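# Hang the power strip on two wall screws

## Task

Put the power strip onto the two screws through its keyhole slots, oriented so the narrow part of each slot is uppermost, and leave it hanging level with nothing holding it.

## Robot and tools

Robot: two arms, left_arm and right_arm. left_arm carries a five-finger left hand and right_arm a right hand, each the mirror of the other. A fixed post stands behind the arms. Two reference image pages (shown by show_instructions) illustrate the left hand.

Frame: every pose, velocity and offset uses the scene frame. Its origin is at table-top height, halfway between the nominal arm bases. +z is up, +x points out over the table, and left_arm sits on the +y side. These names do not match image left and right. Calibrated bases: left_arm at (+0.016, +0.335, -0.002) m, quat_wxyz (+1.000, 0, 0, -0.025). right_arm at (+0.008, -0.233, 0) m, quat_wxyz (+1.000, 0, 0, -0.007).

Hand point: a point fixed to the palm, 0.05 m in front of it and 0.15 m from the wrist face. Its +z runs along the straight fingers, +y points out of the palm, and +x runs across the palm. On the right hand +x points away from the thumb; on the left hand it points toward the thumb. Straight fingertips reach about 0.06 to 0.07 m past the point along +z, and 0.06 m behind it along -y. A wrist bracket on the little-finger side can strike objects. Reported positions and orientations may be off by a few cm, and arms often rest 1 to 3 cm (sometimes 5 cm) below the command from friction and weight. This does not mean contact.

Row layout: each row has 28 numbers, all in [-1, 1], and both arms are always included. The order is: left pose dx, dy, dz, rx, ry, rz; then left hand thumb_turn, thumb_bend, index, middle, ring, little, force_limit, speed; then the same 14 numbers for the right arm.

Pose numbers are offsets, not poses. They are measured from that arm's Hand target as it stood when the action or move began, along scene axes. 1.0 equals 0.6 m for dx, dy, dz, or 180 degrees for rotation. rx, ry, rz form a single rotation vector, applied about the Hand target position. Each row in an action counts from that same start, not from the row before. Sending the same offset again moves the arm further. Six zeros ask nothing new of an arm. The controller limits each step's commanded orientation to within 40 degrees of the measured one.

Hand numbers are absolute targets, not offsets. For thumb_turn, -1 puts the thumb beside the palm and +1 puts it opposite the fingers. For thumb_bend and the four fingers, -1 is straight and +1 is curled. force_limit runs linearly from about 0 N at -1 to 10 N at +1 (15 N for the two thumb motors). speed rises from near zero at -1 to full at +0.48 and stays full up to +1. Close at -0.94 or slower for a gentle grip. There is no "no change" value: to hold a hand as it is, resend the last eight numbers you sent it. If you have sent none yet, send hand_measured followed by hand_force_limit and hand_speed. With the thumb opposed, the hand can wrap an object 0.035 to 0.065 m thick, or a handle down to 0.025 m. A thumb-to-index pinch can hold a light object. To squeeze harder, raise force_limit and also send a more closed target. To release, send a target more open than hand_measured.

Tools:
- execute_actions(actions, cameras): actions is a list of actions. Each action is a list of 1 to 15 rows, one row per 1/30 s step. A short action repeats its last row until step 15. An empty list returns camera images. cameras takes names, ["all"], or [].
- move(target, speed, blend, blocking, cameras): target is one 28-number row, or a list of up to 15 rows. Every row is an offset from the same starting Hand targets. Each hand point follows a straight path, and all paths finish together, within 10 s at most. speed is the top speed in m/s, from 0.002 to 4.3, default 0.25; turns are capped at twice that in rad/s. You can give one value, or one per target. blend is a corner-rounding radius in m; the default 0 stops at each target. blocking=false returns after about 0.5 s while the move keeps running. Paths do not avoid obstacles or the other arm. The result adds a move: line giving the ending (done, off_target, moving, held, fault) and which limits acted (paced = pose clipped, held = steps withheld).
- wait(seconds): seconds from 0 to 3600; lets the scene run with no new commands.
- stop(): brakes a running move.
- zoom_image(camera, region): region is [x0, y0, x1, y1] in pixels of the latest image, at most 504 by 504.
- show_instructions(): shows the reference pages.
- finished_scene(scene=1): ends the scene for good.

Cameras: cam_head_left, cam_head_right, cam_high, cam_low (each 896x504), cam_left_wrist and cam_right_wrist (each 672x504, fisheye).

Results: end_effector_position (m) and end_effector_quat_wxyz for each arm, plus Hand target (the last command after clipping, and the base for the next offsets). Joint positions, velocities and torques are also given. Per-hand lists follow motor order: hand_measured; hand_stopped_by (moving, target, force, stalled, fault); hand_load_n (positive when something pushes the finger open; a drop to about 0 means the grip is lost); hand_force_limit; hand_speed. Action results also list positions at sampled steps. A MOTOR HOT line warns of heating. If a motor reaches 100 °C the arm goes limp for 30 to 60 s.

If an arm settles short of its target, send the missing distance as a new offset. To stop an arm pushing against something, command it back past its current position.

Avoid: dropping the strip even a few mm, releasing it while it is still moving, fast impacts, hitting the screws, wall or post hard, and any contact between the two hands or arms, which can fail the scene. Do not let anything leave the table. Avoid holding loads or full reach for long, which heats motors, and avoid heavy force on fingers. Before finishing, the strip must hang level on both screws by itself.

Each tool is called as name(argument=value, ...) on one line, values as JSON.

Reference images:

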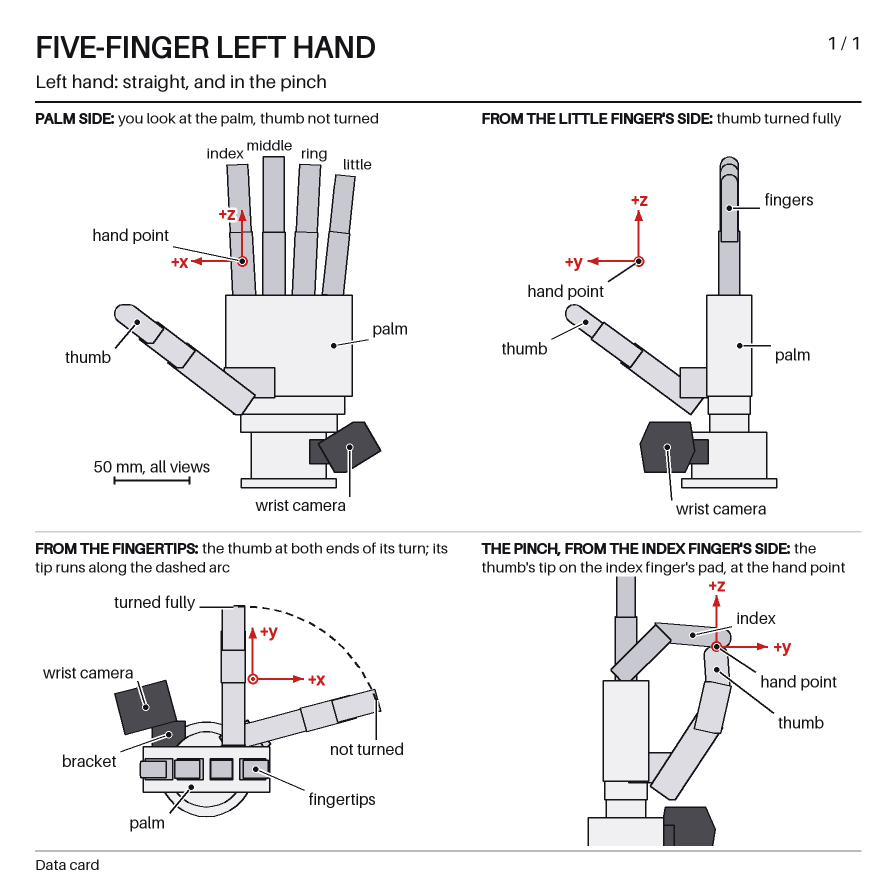

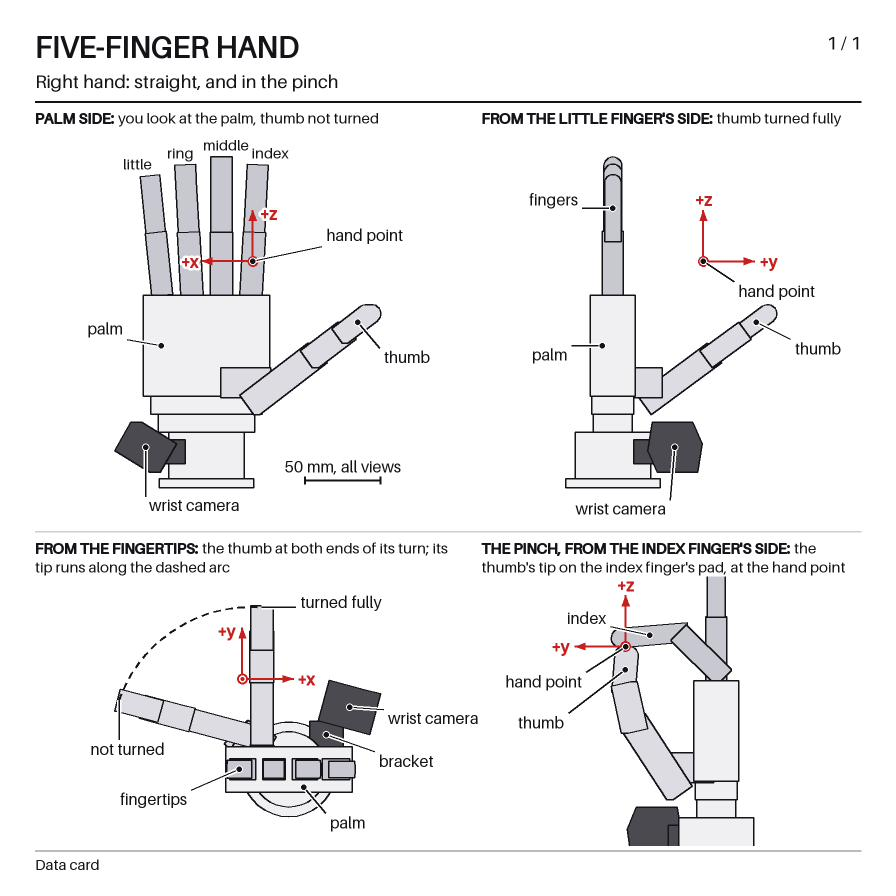

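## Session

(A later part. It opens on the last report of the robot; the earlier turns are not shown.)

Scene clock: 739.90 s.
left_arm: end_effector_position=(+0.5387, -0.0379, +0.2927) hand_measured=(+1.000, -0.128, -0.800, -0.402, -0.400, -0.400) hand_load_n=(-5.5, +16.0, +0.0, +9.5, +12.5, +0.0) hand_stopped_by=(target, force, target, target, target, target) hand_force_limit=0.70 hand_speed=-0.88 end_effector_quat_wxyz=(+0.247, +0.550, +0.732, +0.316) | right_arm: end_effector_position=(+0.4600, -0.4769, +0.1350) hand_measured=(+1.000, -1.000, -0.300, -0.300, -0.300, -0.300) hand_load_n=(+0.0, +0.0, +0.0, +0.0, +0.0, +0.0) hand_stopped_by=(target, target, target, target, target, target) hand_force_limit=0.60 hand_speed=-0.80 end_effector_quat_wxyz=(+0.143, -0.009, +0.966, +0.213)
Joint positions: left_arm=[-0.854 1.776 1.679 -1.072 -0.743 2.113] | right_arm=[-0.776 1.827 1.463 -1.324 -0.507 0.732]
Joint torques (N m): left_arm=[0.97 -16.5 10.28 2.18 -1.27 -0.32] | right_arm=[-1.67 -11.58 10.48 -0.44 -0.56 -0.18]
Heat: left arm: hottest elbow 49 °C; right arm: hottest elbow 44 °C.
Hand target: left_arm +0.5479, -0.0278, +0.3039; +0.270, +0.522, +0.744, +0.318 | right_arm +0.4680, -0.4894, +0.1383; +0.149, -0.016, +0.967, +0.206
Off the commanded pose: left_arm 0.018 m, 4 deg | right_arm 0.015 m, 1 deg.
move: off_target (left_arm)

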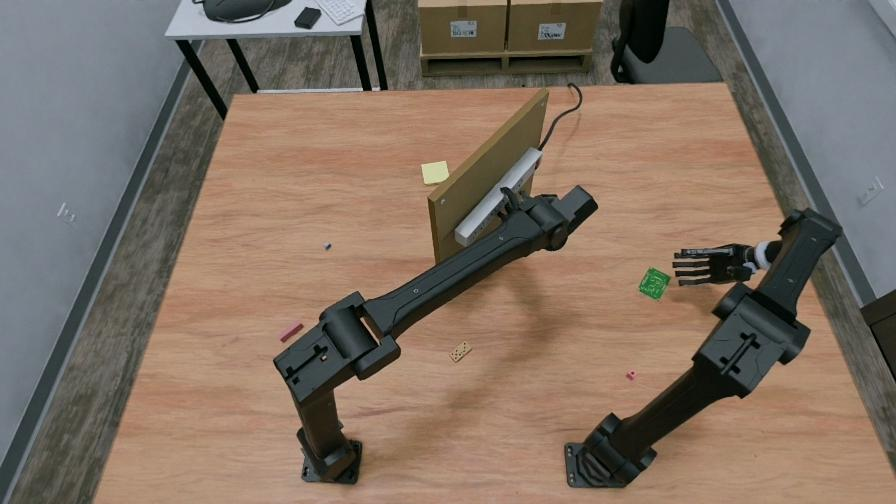

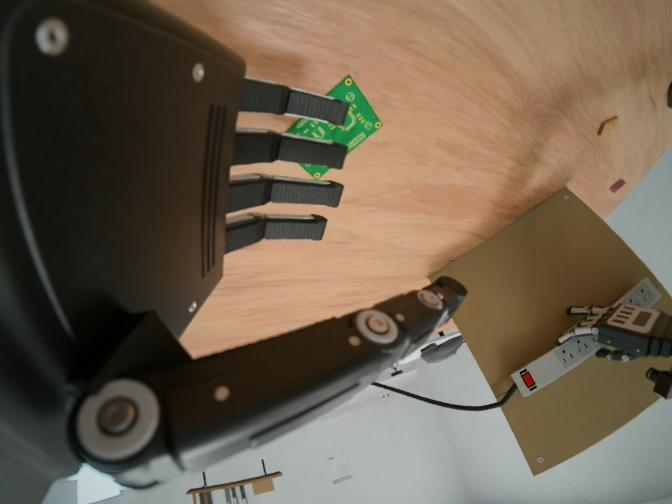

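move(target=[0.0300,0.0355,0.0120,0.0072,0.0084,0,1,0.52,-0.8,-0.4,-0.4,-0.4,0.7,-0.88,0,0,0,0,0,0,1,-1,-0.3,-0.3,-0.3,-0.3,0.6,-0.8], speed=0.04, cameras=["cam_head_left","cam_right_wrist"])

zoom_image(camera="cam_head_left", region=[432, 218, 472, 258])

zoom_image(camera="cam_head_left", region=[515, 135, 555, 175])

zoom_image(camera="cam_right_wrist", region=[490, 350, 560, 420])

zoom_image(camera="cam_right_wrist", region=[602, 260, 672, 330])

Scene clock: 742.80 s.
left_arm: end_effector_position=(+0.5400, -0.0377, +0.2942) hand_measured=(+1.000, -0.128, -0.800, -0.402, -0.400, -0.400) hand_load_n=(-2.0, +11.5, +0.0, +11.0, +11.0, +0.0) hand_stopped_by=(target, force, target, target, target, target) hand_force_limit=0.70 hand_speed=-0.88 end_effector_quat_wxyz=(+0.244, +0.560, +0.729, +0.309) | right_arm: end_effector_position=(+0.4600, -0.4769, +0.1350) hand_measured=(+1.000, -1.000, -0.300, -0.300, -0.300, -0.300) hand_load_n=(-0.5, +0.0, +0.0, +0.0, +0.0, +0.0) hand_stopped_by=(target, target, target, target, target, target) hand_force_limit=0.60 hand_speed=-0.80 end_effector_quat_wxyz=(+0.143, -0.009, +0.966, +0.213)
Joint positions: left_arm=[-0.848 1.767 1.678 -1.073 -0.72 2.137] | right_arm=[-0.776 1.827 1.463 -1.324 -0.507 0.732]
Joint torques (N m): left_arm=[3.96 -16.73 11.18 1.58 -1.23 0.01] | right_arm=[-1.73 -11.52 10.47 -0.46 -0.57 -0.18]
Heat: left arm: hottest elbow 50 °C; right arm: hottest elbow 44 °C.
Hand target: left_arm +0.5658, -0.0065, +0.3112; +0.254, +0.530, +0.744, +0.320 | right_arm +0.4680, -0.4894, +0.1383; +0.149, -0.016, +0.967, +0.206
Off the commanded pose: left_arm 0.044 m, 4 deg | right_arm 0.015 m, 1 deg.
joint sent to its limit (left arm) — joint 6 (wrist roll), upper limit. The joint targets still meet the commanded pose.
move: off_target (left_arm)

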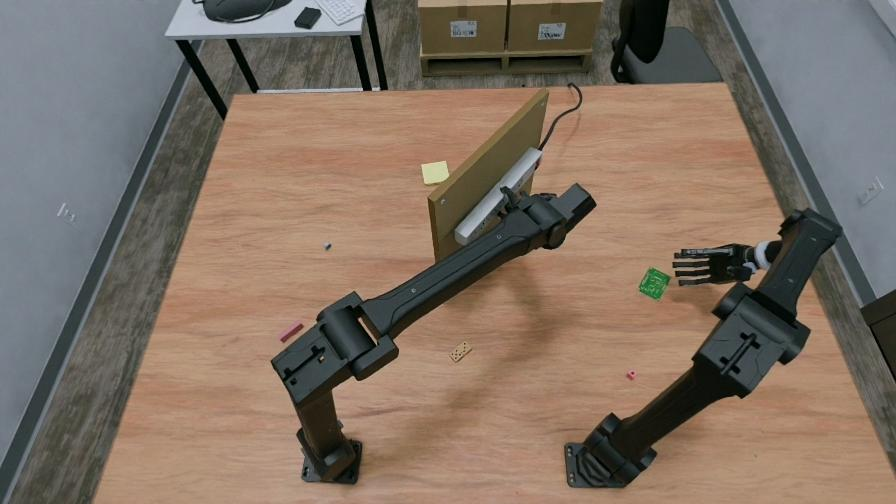

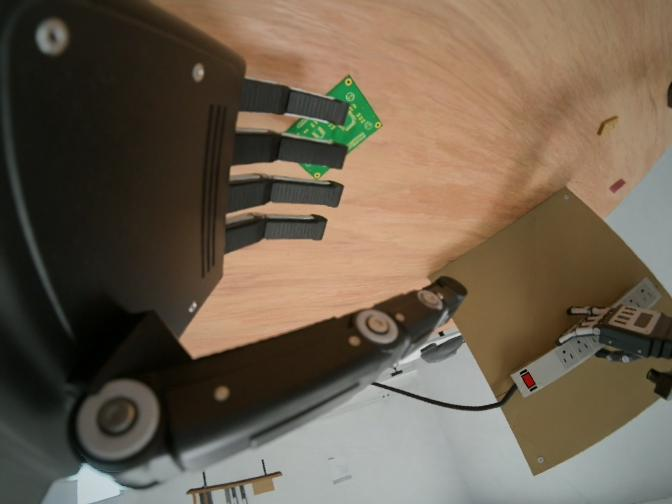

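Scaled by 12.600 from the camera's image (finer frame: 1280x720).

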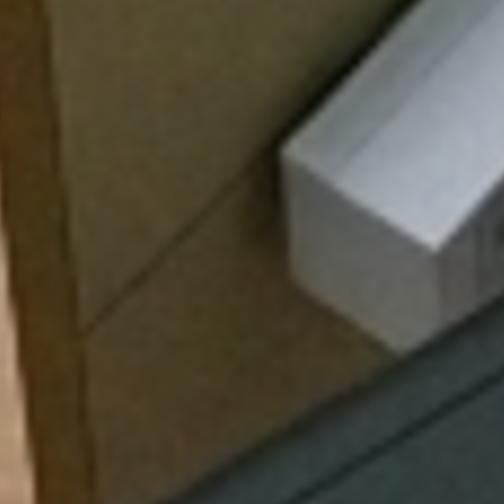

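Scaled by 12.600 from the camera's image (finer frame: 1280x720).

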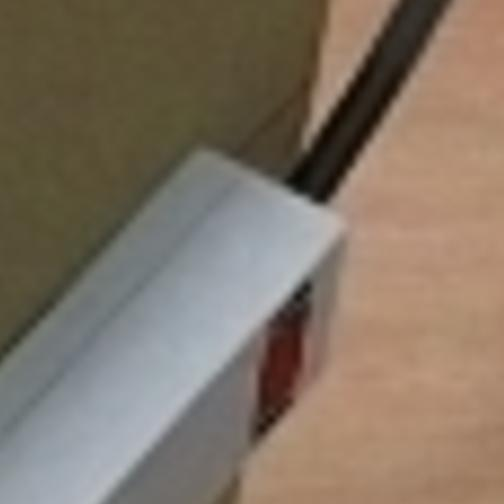

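Scaled by 7.200 from the camera's image (finer frame: 960x720).

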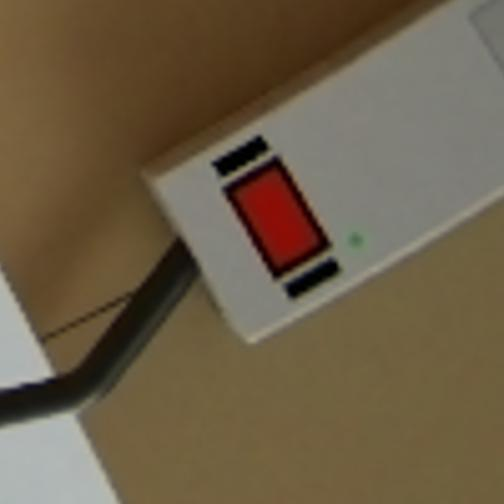

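Scaled by 7.200 from the camera's image (finer frame: 960x720).

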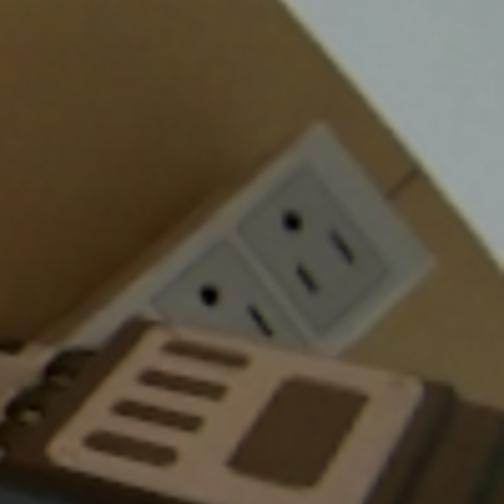

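move(target=[0,0,0,0,0,0,1,0.52,-0.8,-0.4,-0.4,-0.4,0.7,-0.88,0.053,0.116,0.036,-0.2315,-0.355,-0.302,1,1,-1,-1,-1,-1,0.6,-0.6], speed=0.12, cameras=["all"])

Scene clock: 757.23 s.
left_arm: end_effector_position=(+0.5400, -0.0377, +0.2942) hand_measured=(+1.000, -0.128, -0.800, -0.402, -0.400, -0.400) hand_load_n=(-2.0, +11.5, +0.0, +11.0, +11.0, +0.0) hand_stopped_by=(target, force, target, target, target, target) hand_force_limit=0.70 hand_speed=-0.88 end_effector_quat_wxyz=(+0.244, +0.560, +0.729, +0.309) | right_arm: end_effector_position=(+0.5008, -0.4238, +0.1655) hand_measured=(+1.000, +0.968, -1.000, -1.000, -1.000, -1.000) hand_load_n=(+0.5, +11.5, +0.0, +0.5, +0.0, +0.0) hand_stopped_by=(target, force, target, target, target, target) hand_force_limit=0.60 hand_speed=-0.60 end_effector_quat_wxyz=(+0.667, +0.249, +0.658, -0.246)
Joint positions: left_arm=[-0.848 1.767 1.678 -1.073 -0.72 2.137] | right_arm=[-0.326 1.705 0.431 1.284 0.375 1.576]
Joint torques (N m): left_arm=[3.49 -16.62 11.26 1.54 -1.23 0.03] | right_arm=[-0.85 -6.53 3.22 2.8 -0.04 -0.05]
Heat: left arm: hottest elbow 51 °C; right arm: hottest elbow 44 °C.
Hand target: left_arm +0.5658, -0.0065, +0.3112; +0.254, +0.530, +0.744, +0.319 | right_arm +0.4998, -0.4197, +0.1598; +0.665, +0.247, +0.661, -0.244
Off the commanded pose: left_arm 0.044 m, 4 deg | right_arm 0.007 m, 0 deg.
joint sent to its limit (left arm) — joint 6 (wrist roll), upper limit. The joint targets still meet the commanded pose.
move: done

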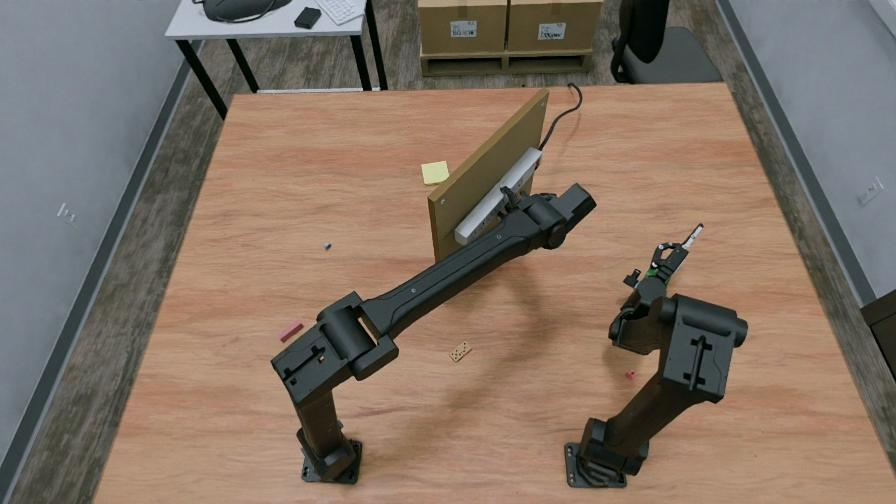

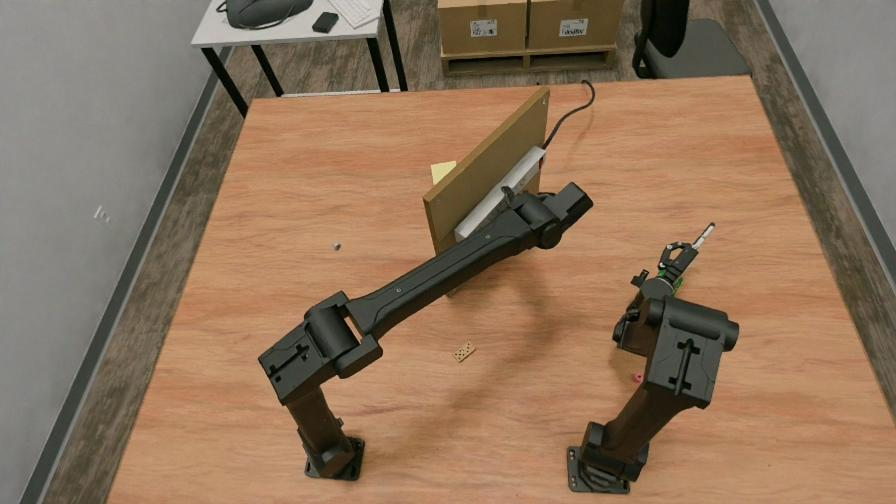

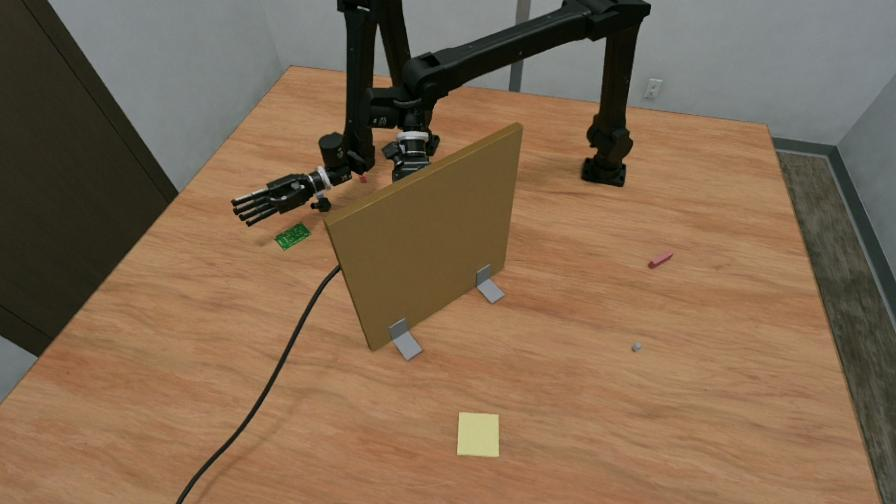

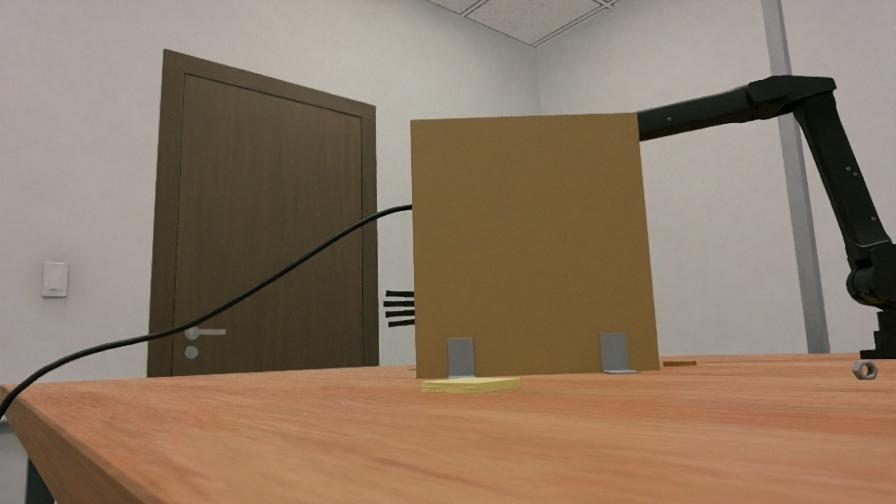

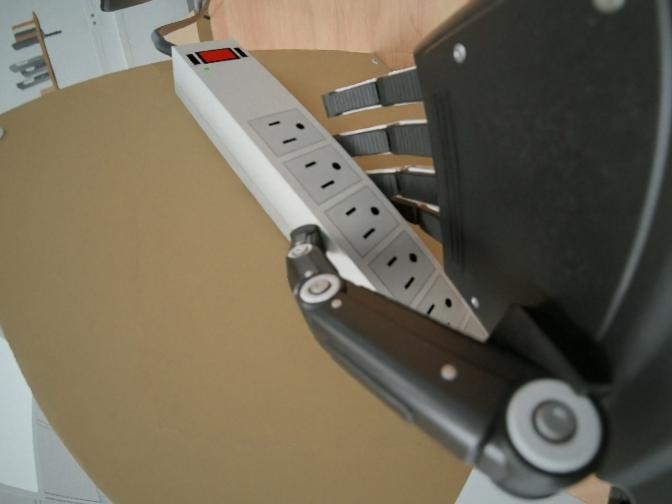

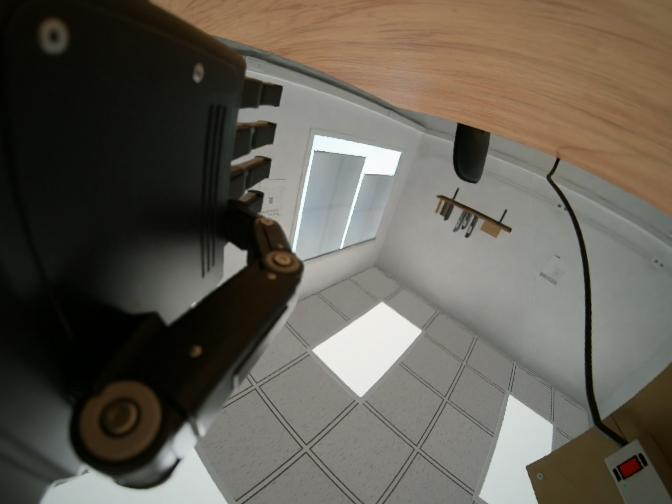

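move(target=[0,0,0,0,0,0,1,0.52,-0.8,-0.4,-0.4,-0.4,0.7,-0.88,-0.143,0.431,-0.033,0,0,0,1,1,-1,-1,-1,-1,0.6,-0.6], speed=0.1, cameras=["cam_head_left","cam_high","cam_low","cam_right_wrist"])

Scene clock: 766.17 s.
left_arm: end_effector_position=(+0.5400, -0.0377, +0.2942) hand_measured=(+1.000, -0.128, -0.800, -0.402, -0.400, -0.400) hand_load_n=(-2.0, +11.0, +0.0, +11.0, +11.0, +0.0) hand_stopped_by=(target, force, target, target, target, target) hand_force_limit=0.70 hand_speed=-0.88 end_effector_quat_wxyz=(+0.244, +0.560, +0.729, +0.309) | right_arm: end_effector_position=(+0.4093, -0.1652, +0.1404) hand_measured=(+1.000, +0.968, -1.000, -1.000, -1.000, -1.000) hand_load_n=(+1.0, +11.5, +0.0, +0.0, +0.0, +0.0) hand_stopped_by=(target, force, target, target, target, target) hand_force_limit=0.60 hand_speed=-0.60 end_effector_quat_wxyz=(+0.664, +0.247, +0.663, -0.244)
Joint positions: left_arm=[-0.848 1.767 1.678 -1.073 -0.72 2.137] | right_arm=[0.621 1.756 0.261 1.495 1.317 1.576]
Joint torques (N m): left_arm=[3.55 -16.56 11.25 1.47 -1.23 0.01] | right_arm=[-1.14 -4.42 2.91 2.04 -0.04 -0.15]
Heat: left arm: hottest elbow 51 °C; right arm: hottest elbow 43 °C.
Hand target: left_arm +0.5658, -0.0065, +0.3112; +0.254, +0.530, +0.744, +0.319 | right_arm +0.4140, -0.1611, +0.1400; +0.665, +0.247, +0.661, -0.244
Off the commanded pose: left_arm 0.044 m, 4 deg | right_arm 0.006 m, 0 deg.
joint sent to its limit (left arm) — joint 6 (wrist roll), upper limit. The joint targets still meet the commanded pose.
move: done

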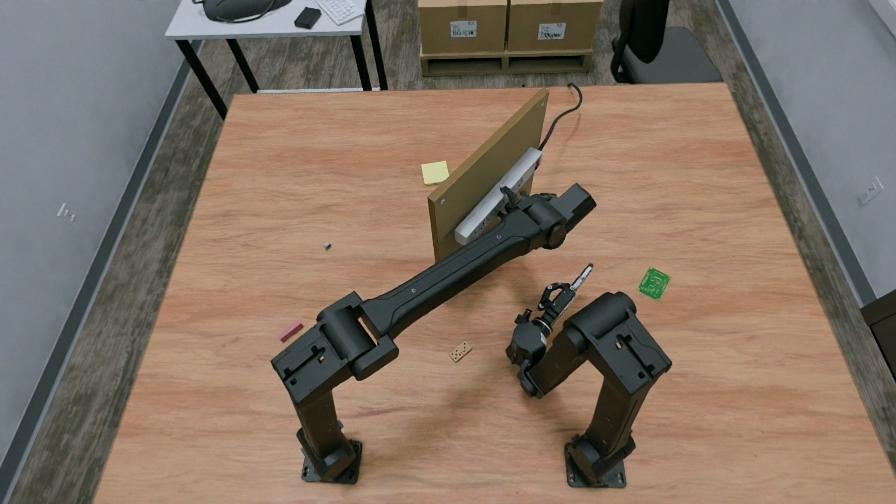

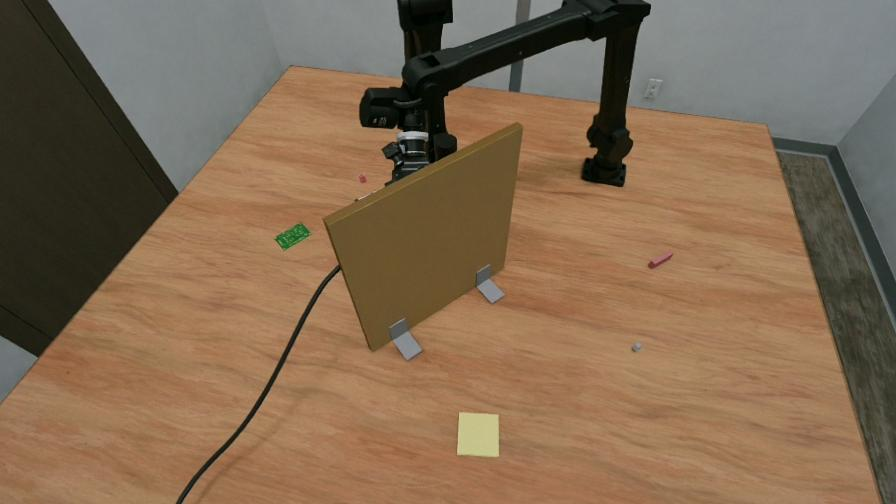

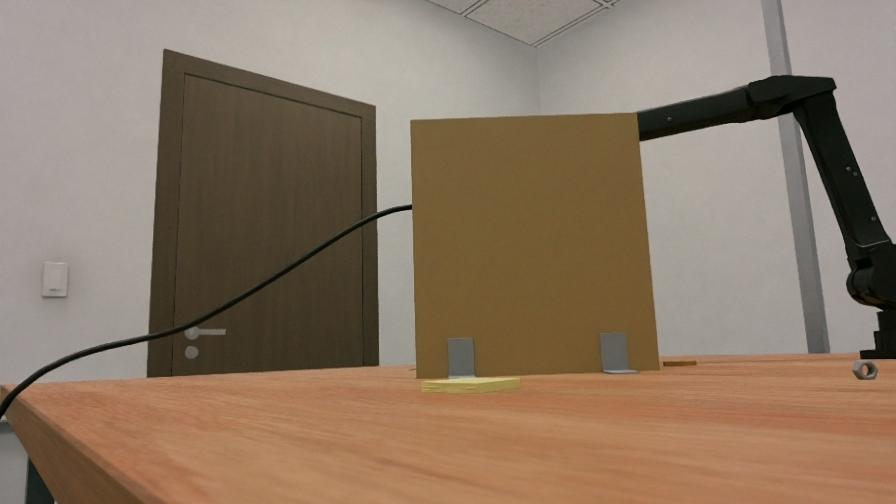

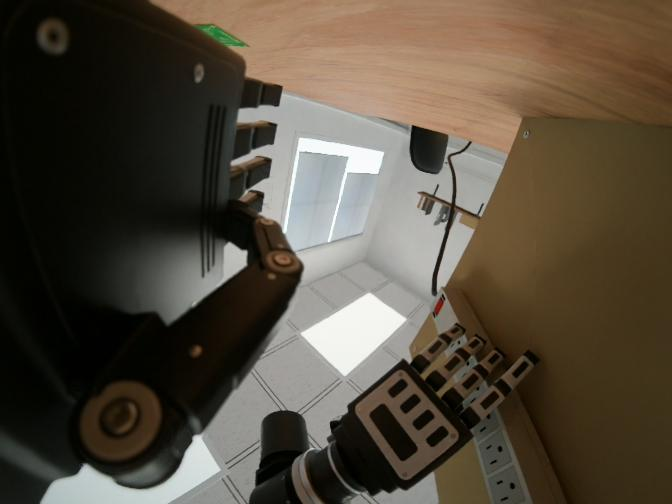

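zoom_image(camera="cam_right_wrist", region=[400, 270, 600, 504])

Scaled by 2.154 from the camera's image (finer frame: 960x720).

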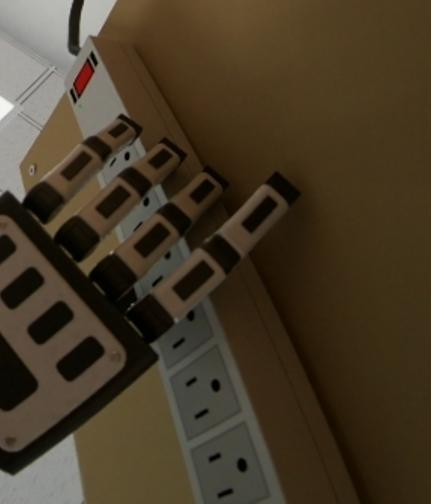

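move(target=[0,0,0,0,0,0,1,0.52,-0.8,-0.4,-0.4,-0.4,0.7,-0.88,0.1210,0.1428,0,0,0,0,1,1,-1,-1,-1,-1,0.6,-0.6], speed=0.08, cameras=["cam_head_left","cam_high","cam_right_wrist"])

zoom_image(camera="cam_right_wrist", region=[350, 200, 600, 504])

Scene clock: 769.13 s.
left_arm: end_effector_position=(+0.5400, -0.0377, +0.2942) hand_measured=(+1.000, -0.128, -0.800, -0.402, -0.400, -0.400) hand_load_n=(-1.5, +11.0, +0.0, +11.0, +11.0, +0.0) hand_stopped_by=(target, force, target, target, target, target) hand_force_limit=0.70 hand_speed=-0.88 end_effector_quat_wxyz=(+0.244, +0.560, +0.729, +0.309) | right_arm: end_effector_position=(+0.4816, -0.0839, +0.1443) hand_measured=(+1.000, +0.968, -1.000, -1.000, -1.000, -1.000) hand_load_n=(+0.5, +11.5, +0.0, +0.0, +0.0, +0.0) hand_stopped_by=(target, force, target, target, target, target) hand_force_limit=0.60 hand_speed=-0.60 end_effector_quat_wxyz=(+0.667, +0.254, +0.658, -0.240)
Joint positions: left_arm=[-0.848 1.767 1.678 -1.073 -0.72 2.137] | right_arm=[0.692 1.847 0.554 1.32 1.393 1.567]
Joint torques (N m): left_arm=[3.72 -16.44 11.19 1.55 -1.23 0.02] | right_arm=[-0.79 -7.41 4.66 1.05 -0.08 -0.15]
Heat: left arm: hottest elbow 51 °C; right arm: hottest elbow 43 °C.
Hand target: left_arm +0.5658, -0.0065, +0.3112; +0.254, +0.530, +0.744, +0.319 | right_arm +0.4866, -0.0754, +0.1399; +0.665, +0.247, +0.661, -0.244
Off the commanded pose: left_arm 0.044 m, 4 deg | right_arm 0.011 m, 1 deg.
joint sent to its limit (left arm) — joint 6 (wrist roll), upper limit. The joint targets still meet the commanded pose.
move: off_target (right_arm)

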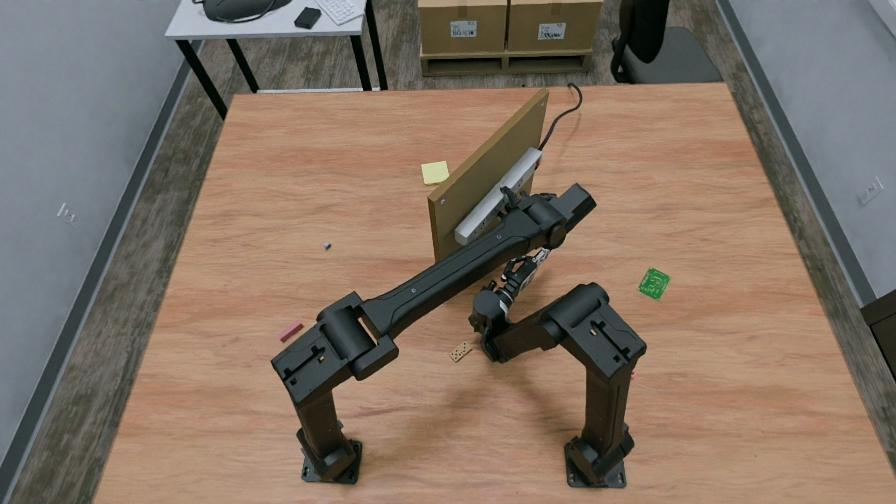

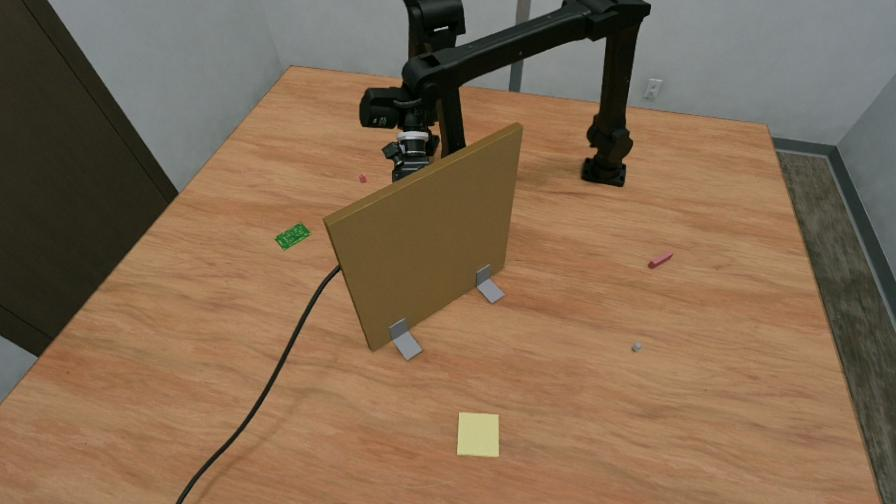

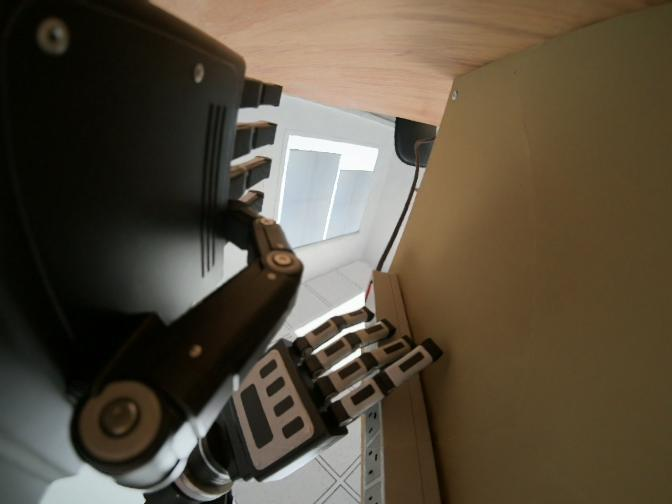

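Scaled by 1.658 from the camera's image (finer frame: 960x720).

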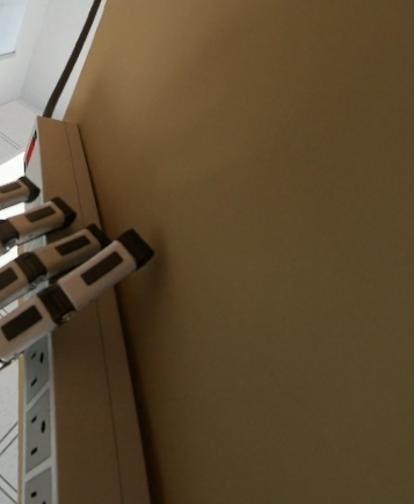

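zoom_image(camera="cam_right_wrist", region=[360, 260, 460, 360])

zoom_image(camera="cam_right_wrist", region=[380, 374, 510, 504])

Scaled by 5.040 from the camera's image (finer frame: 960x720).

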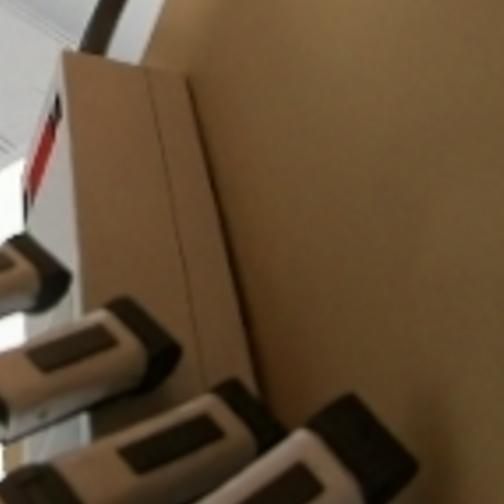

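Scaled by 3.877 from the camera's image (finer frame: 960x720).

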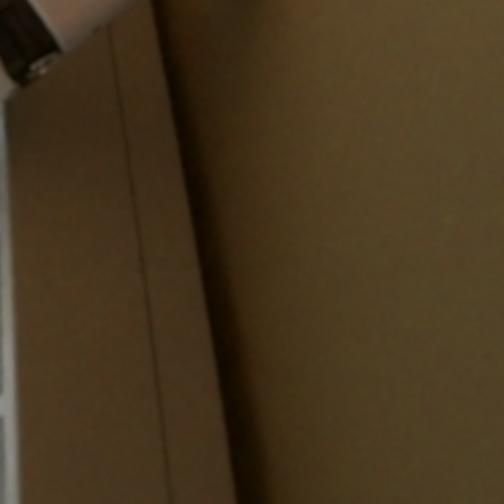

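move(target=[0,0,0,0,0,0,1,0.52,-0.8,-0.4,-0.4,-0.4,0.7,-0.88,0.0430,0.0510,-0.01,0,0,0,1,1,-1,-1,-1,-1,0.6,-0.6], speed=0.05, cameras=["cam_right_wrist"])

zoom_image(camera="cam_right_wrist", region=[330, 240, 460, 370])

zoom_image(camera="cam_right_wrist", region=[350, 374, 480, 504])

Scene clock: 773.23 s.
left_arm: end_effector_position=(+0.5400, -0.0377, +0.2942) hand_measured=(+1.000, -0.128, -0.800, -0.402, -0.400, -0.400) hand_load_n=(-1.5, +11.5, +0.0, +11.0, +11.0, +0.0) hand_stopped_by=(target, force, target, target, target, target) hand_force_limit=0.70 hand_speed=-0.88 end_effector_quat_wxyz=(+0.244, +0.560, +0.729, +0.309) | right_arm: end_effector_position=(+0.5069, -0.0543, +0.1384) hand_measured=(+1.000, +0.968, -1.000, -1.000, -1.000, -1.000) hand_load_n=(+1.0, +11.5, +0.0, +0.0, +0.0, +0.0) hand_stopped_by=(target, force, target, target, target, target) hand_force_limit=0.60 hand_speed=-0.60 end_effector_quat_wxyz=(+0.667, +0.254, +0.658, -0.240)
Joint positions: left_arm=[-0.848 1.767 1.678 -1.073 -0.72 2.137] | right_arm=[0.709 1.909 0.664 1.272 1.41 1.567]
Joint torques (N m): left_arm=[4.01 -16.73 11.15 1.59 -1.22 0.01] | right_arm=[-0.73 -8.35 5.22 1.02 -0.08 -0.17]
Heat: left arm: hottest elbow 51 °C; right arm: hottest elbow 43 °C.
Hand target: left_arm +0.5658, -0.0065, +0.3112; +0.254, +0.530, +0.744, +0.319 | right_arm +0.5124, -0.0448, +0.1340; +0.665, +0.247, +0.661, -0.244
Off the commanded pose: left_arm 0.044 m, 4 deg | right_arm 0.012 m, 1 deg.
joint sent to its limit (left arm) — joint 6 (wrist roll), upper limit. The joint targets still meet the commanded pose.
move: off_target (right_arm)

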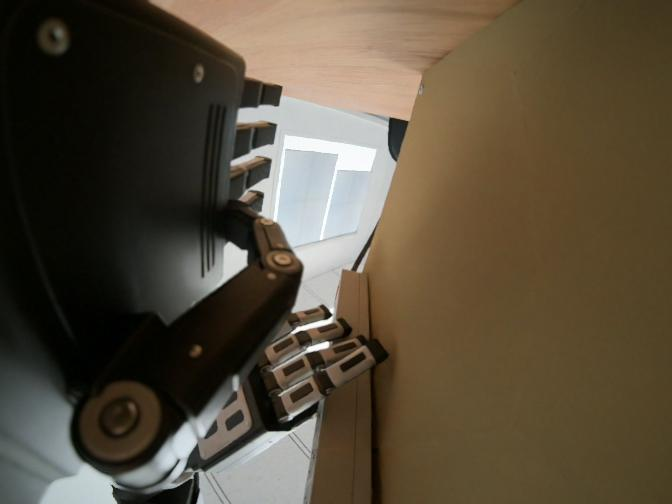

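Scaled by 3.877 from the camera's image (finer frame: 960x720).

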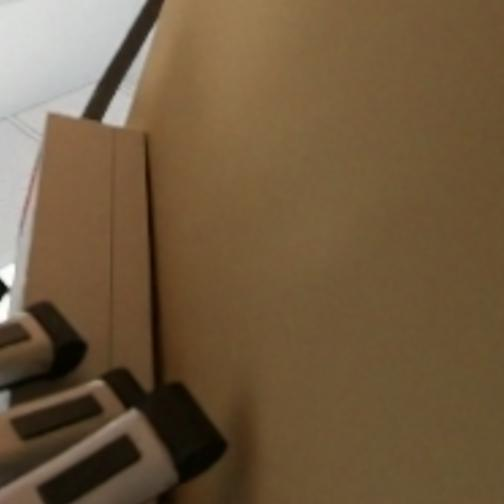

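Scaled by 3.877 from the camera's image (finer frame: 960x720).

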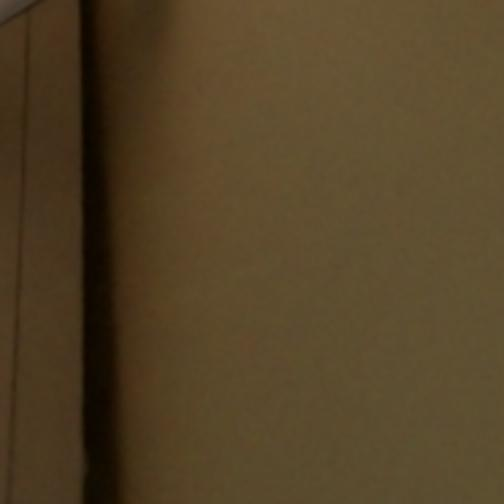

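move(target=[0,0,0,0,0,0,1,0.52,-0.8,-0.4,-0.4,-0.4,0.7,-0.88,-0.0755,0.0656,0,0,0,0,1,1,-1,-1,-1,-1,0.6,-0.6], speed=0.05, cameras=["cam_right_wrist","cam_head_left"])

zoom_image(camera="cam_right_wrist", region=[330, 240, 460, 370])

zoom_image(camera="cam_right_wrist", region=[330, 374, 460, 504])

Scene clock: 775.50 s.
left_arm: end_effector_position=(+0.5400, -0.0377, +0.2942) hand_measured=(+1.000, -0.128, -0.800, -0.402, -0.400, -0.400) hand_load_n=(-2.0, +11.5, +0.5, +11.0, +11.0, +0.0) hand_stopped_by=(target, force, target, target, target, target) hand_force_limit=0.70 hand_speed=-0.88 end_effector_quat_wxyz=(+0.244, +0.560, +0.729, +0.309) | right_arm: end_effector_position=(+0.4656, -0.0107, +0.1374) hand_measured=(+1.000, +0.968, -1.000, -1.000, -1.000, -1.000) hand_load_n=(+0.5, +11.5, +0.0, +0.0, +0.0, +0.0) hand_stopped_by=(target, force, target, target, target, target) hand_force_limit=0.60 hand_speed=-0.60 end_effector_quat_wxyz=(+0.665, +0.253, +0.660, -0.240)
Joint positions: left_arm=[-0.848 1.767 1.678 -1.073 -0.72 2.137] | right_arm=[0.857 1.909 0.664 1.272 1.555 1.564]
Joint torques (N m): left_arm=[3.55 -16.67 11.22 1.52 -1.22 0.01] | right_arm=[-0.85 -8.82 4.18 1.09 -0.07 -0.12]
Heat: left arm: hottest elbow 51 °C; right arm: hottest elbow 43 °C.
Hand target: left_arm +0.5658, -0.0065, +0.3112; +0.254, +0.530, +0.744, +0.319 | right_arm +0.4672, -0.0055, +0.1340; +0.665, +0.247, +0.661, -0.244
Off the commanded pose: left_arm 0.044 m, 4 deg | right_arm 0.006 m, 1 deg.
joint sent to its limit (left arm) — joint 6 (wrist roll), upper limit. The joint targets still meet the commanded pose.
move: done
Images, in order (width x height): cam_head_left 896x504, cam_right_wrist 672x504.

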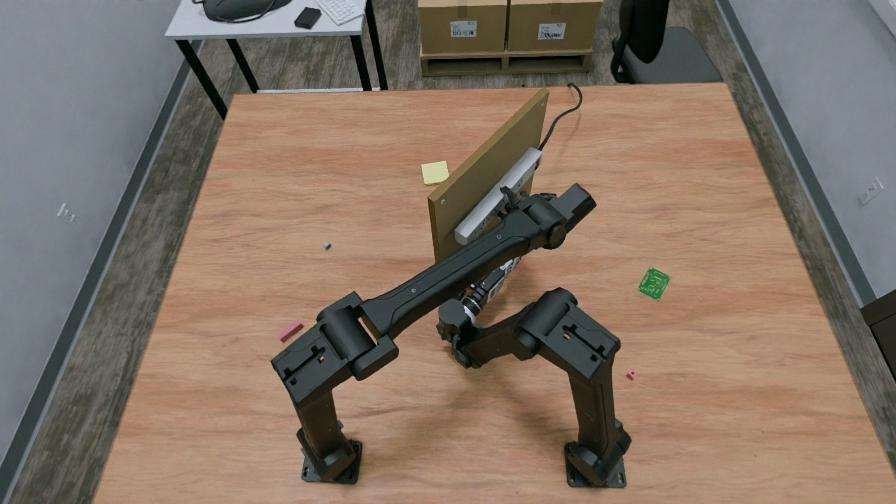

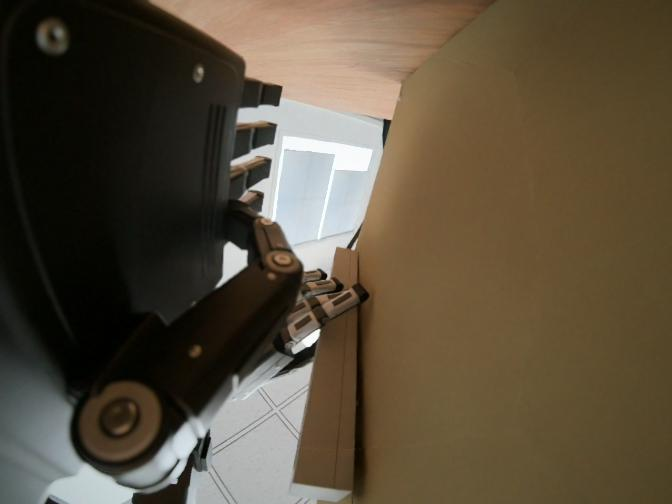

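Scaled by 3.877 from the camera's image (finer frame: 960x720).

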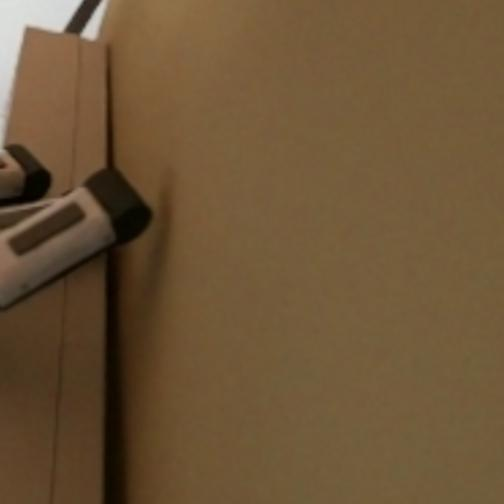

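Scaled by 3.877 from the camera's image (finer frame: 960x720).

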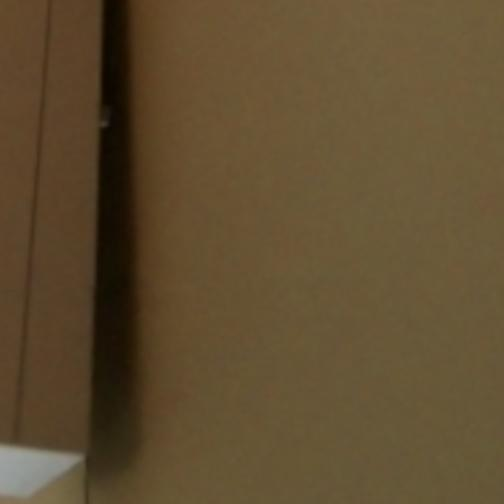

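zoom_image(camera="cam_right_wrist", region=[345, 390, 375, 420])

zoom_image(camera="cam_right_wrist", region=[345, 240, 375, 290])

Scaled by 16.800 from the camera's image (finer frame: 960x720).

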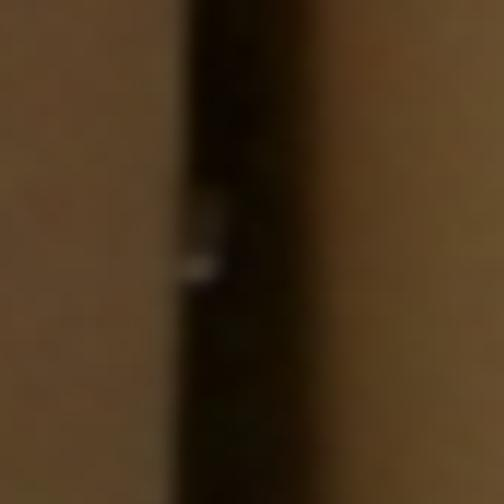

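Scaled by 10.080 from the camera's image (finer frame: 960x720).

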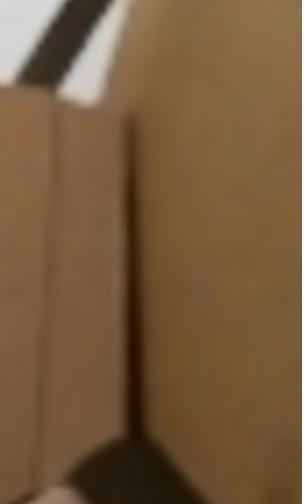

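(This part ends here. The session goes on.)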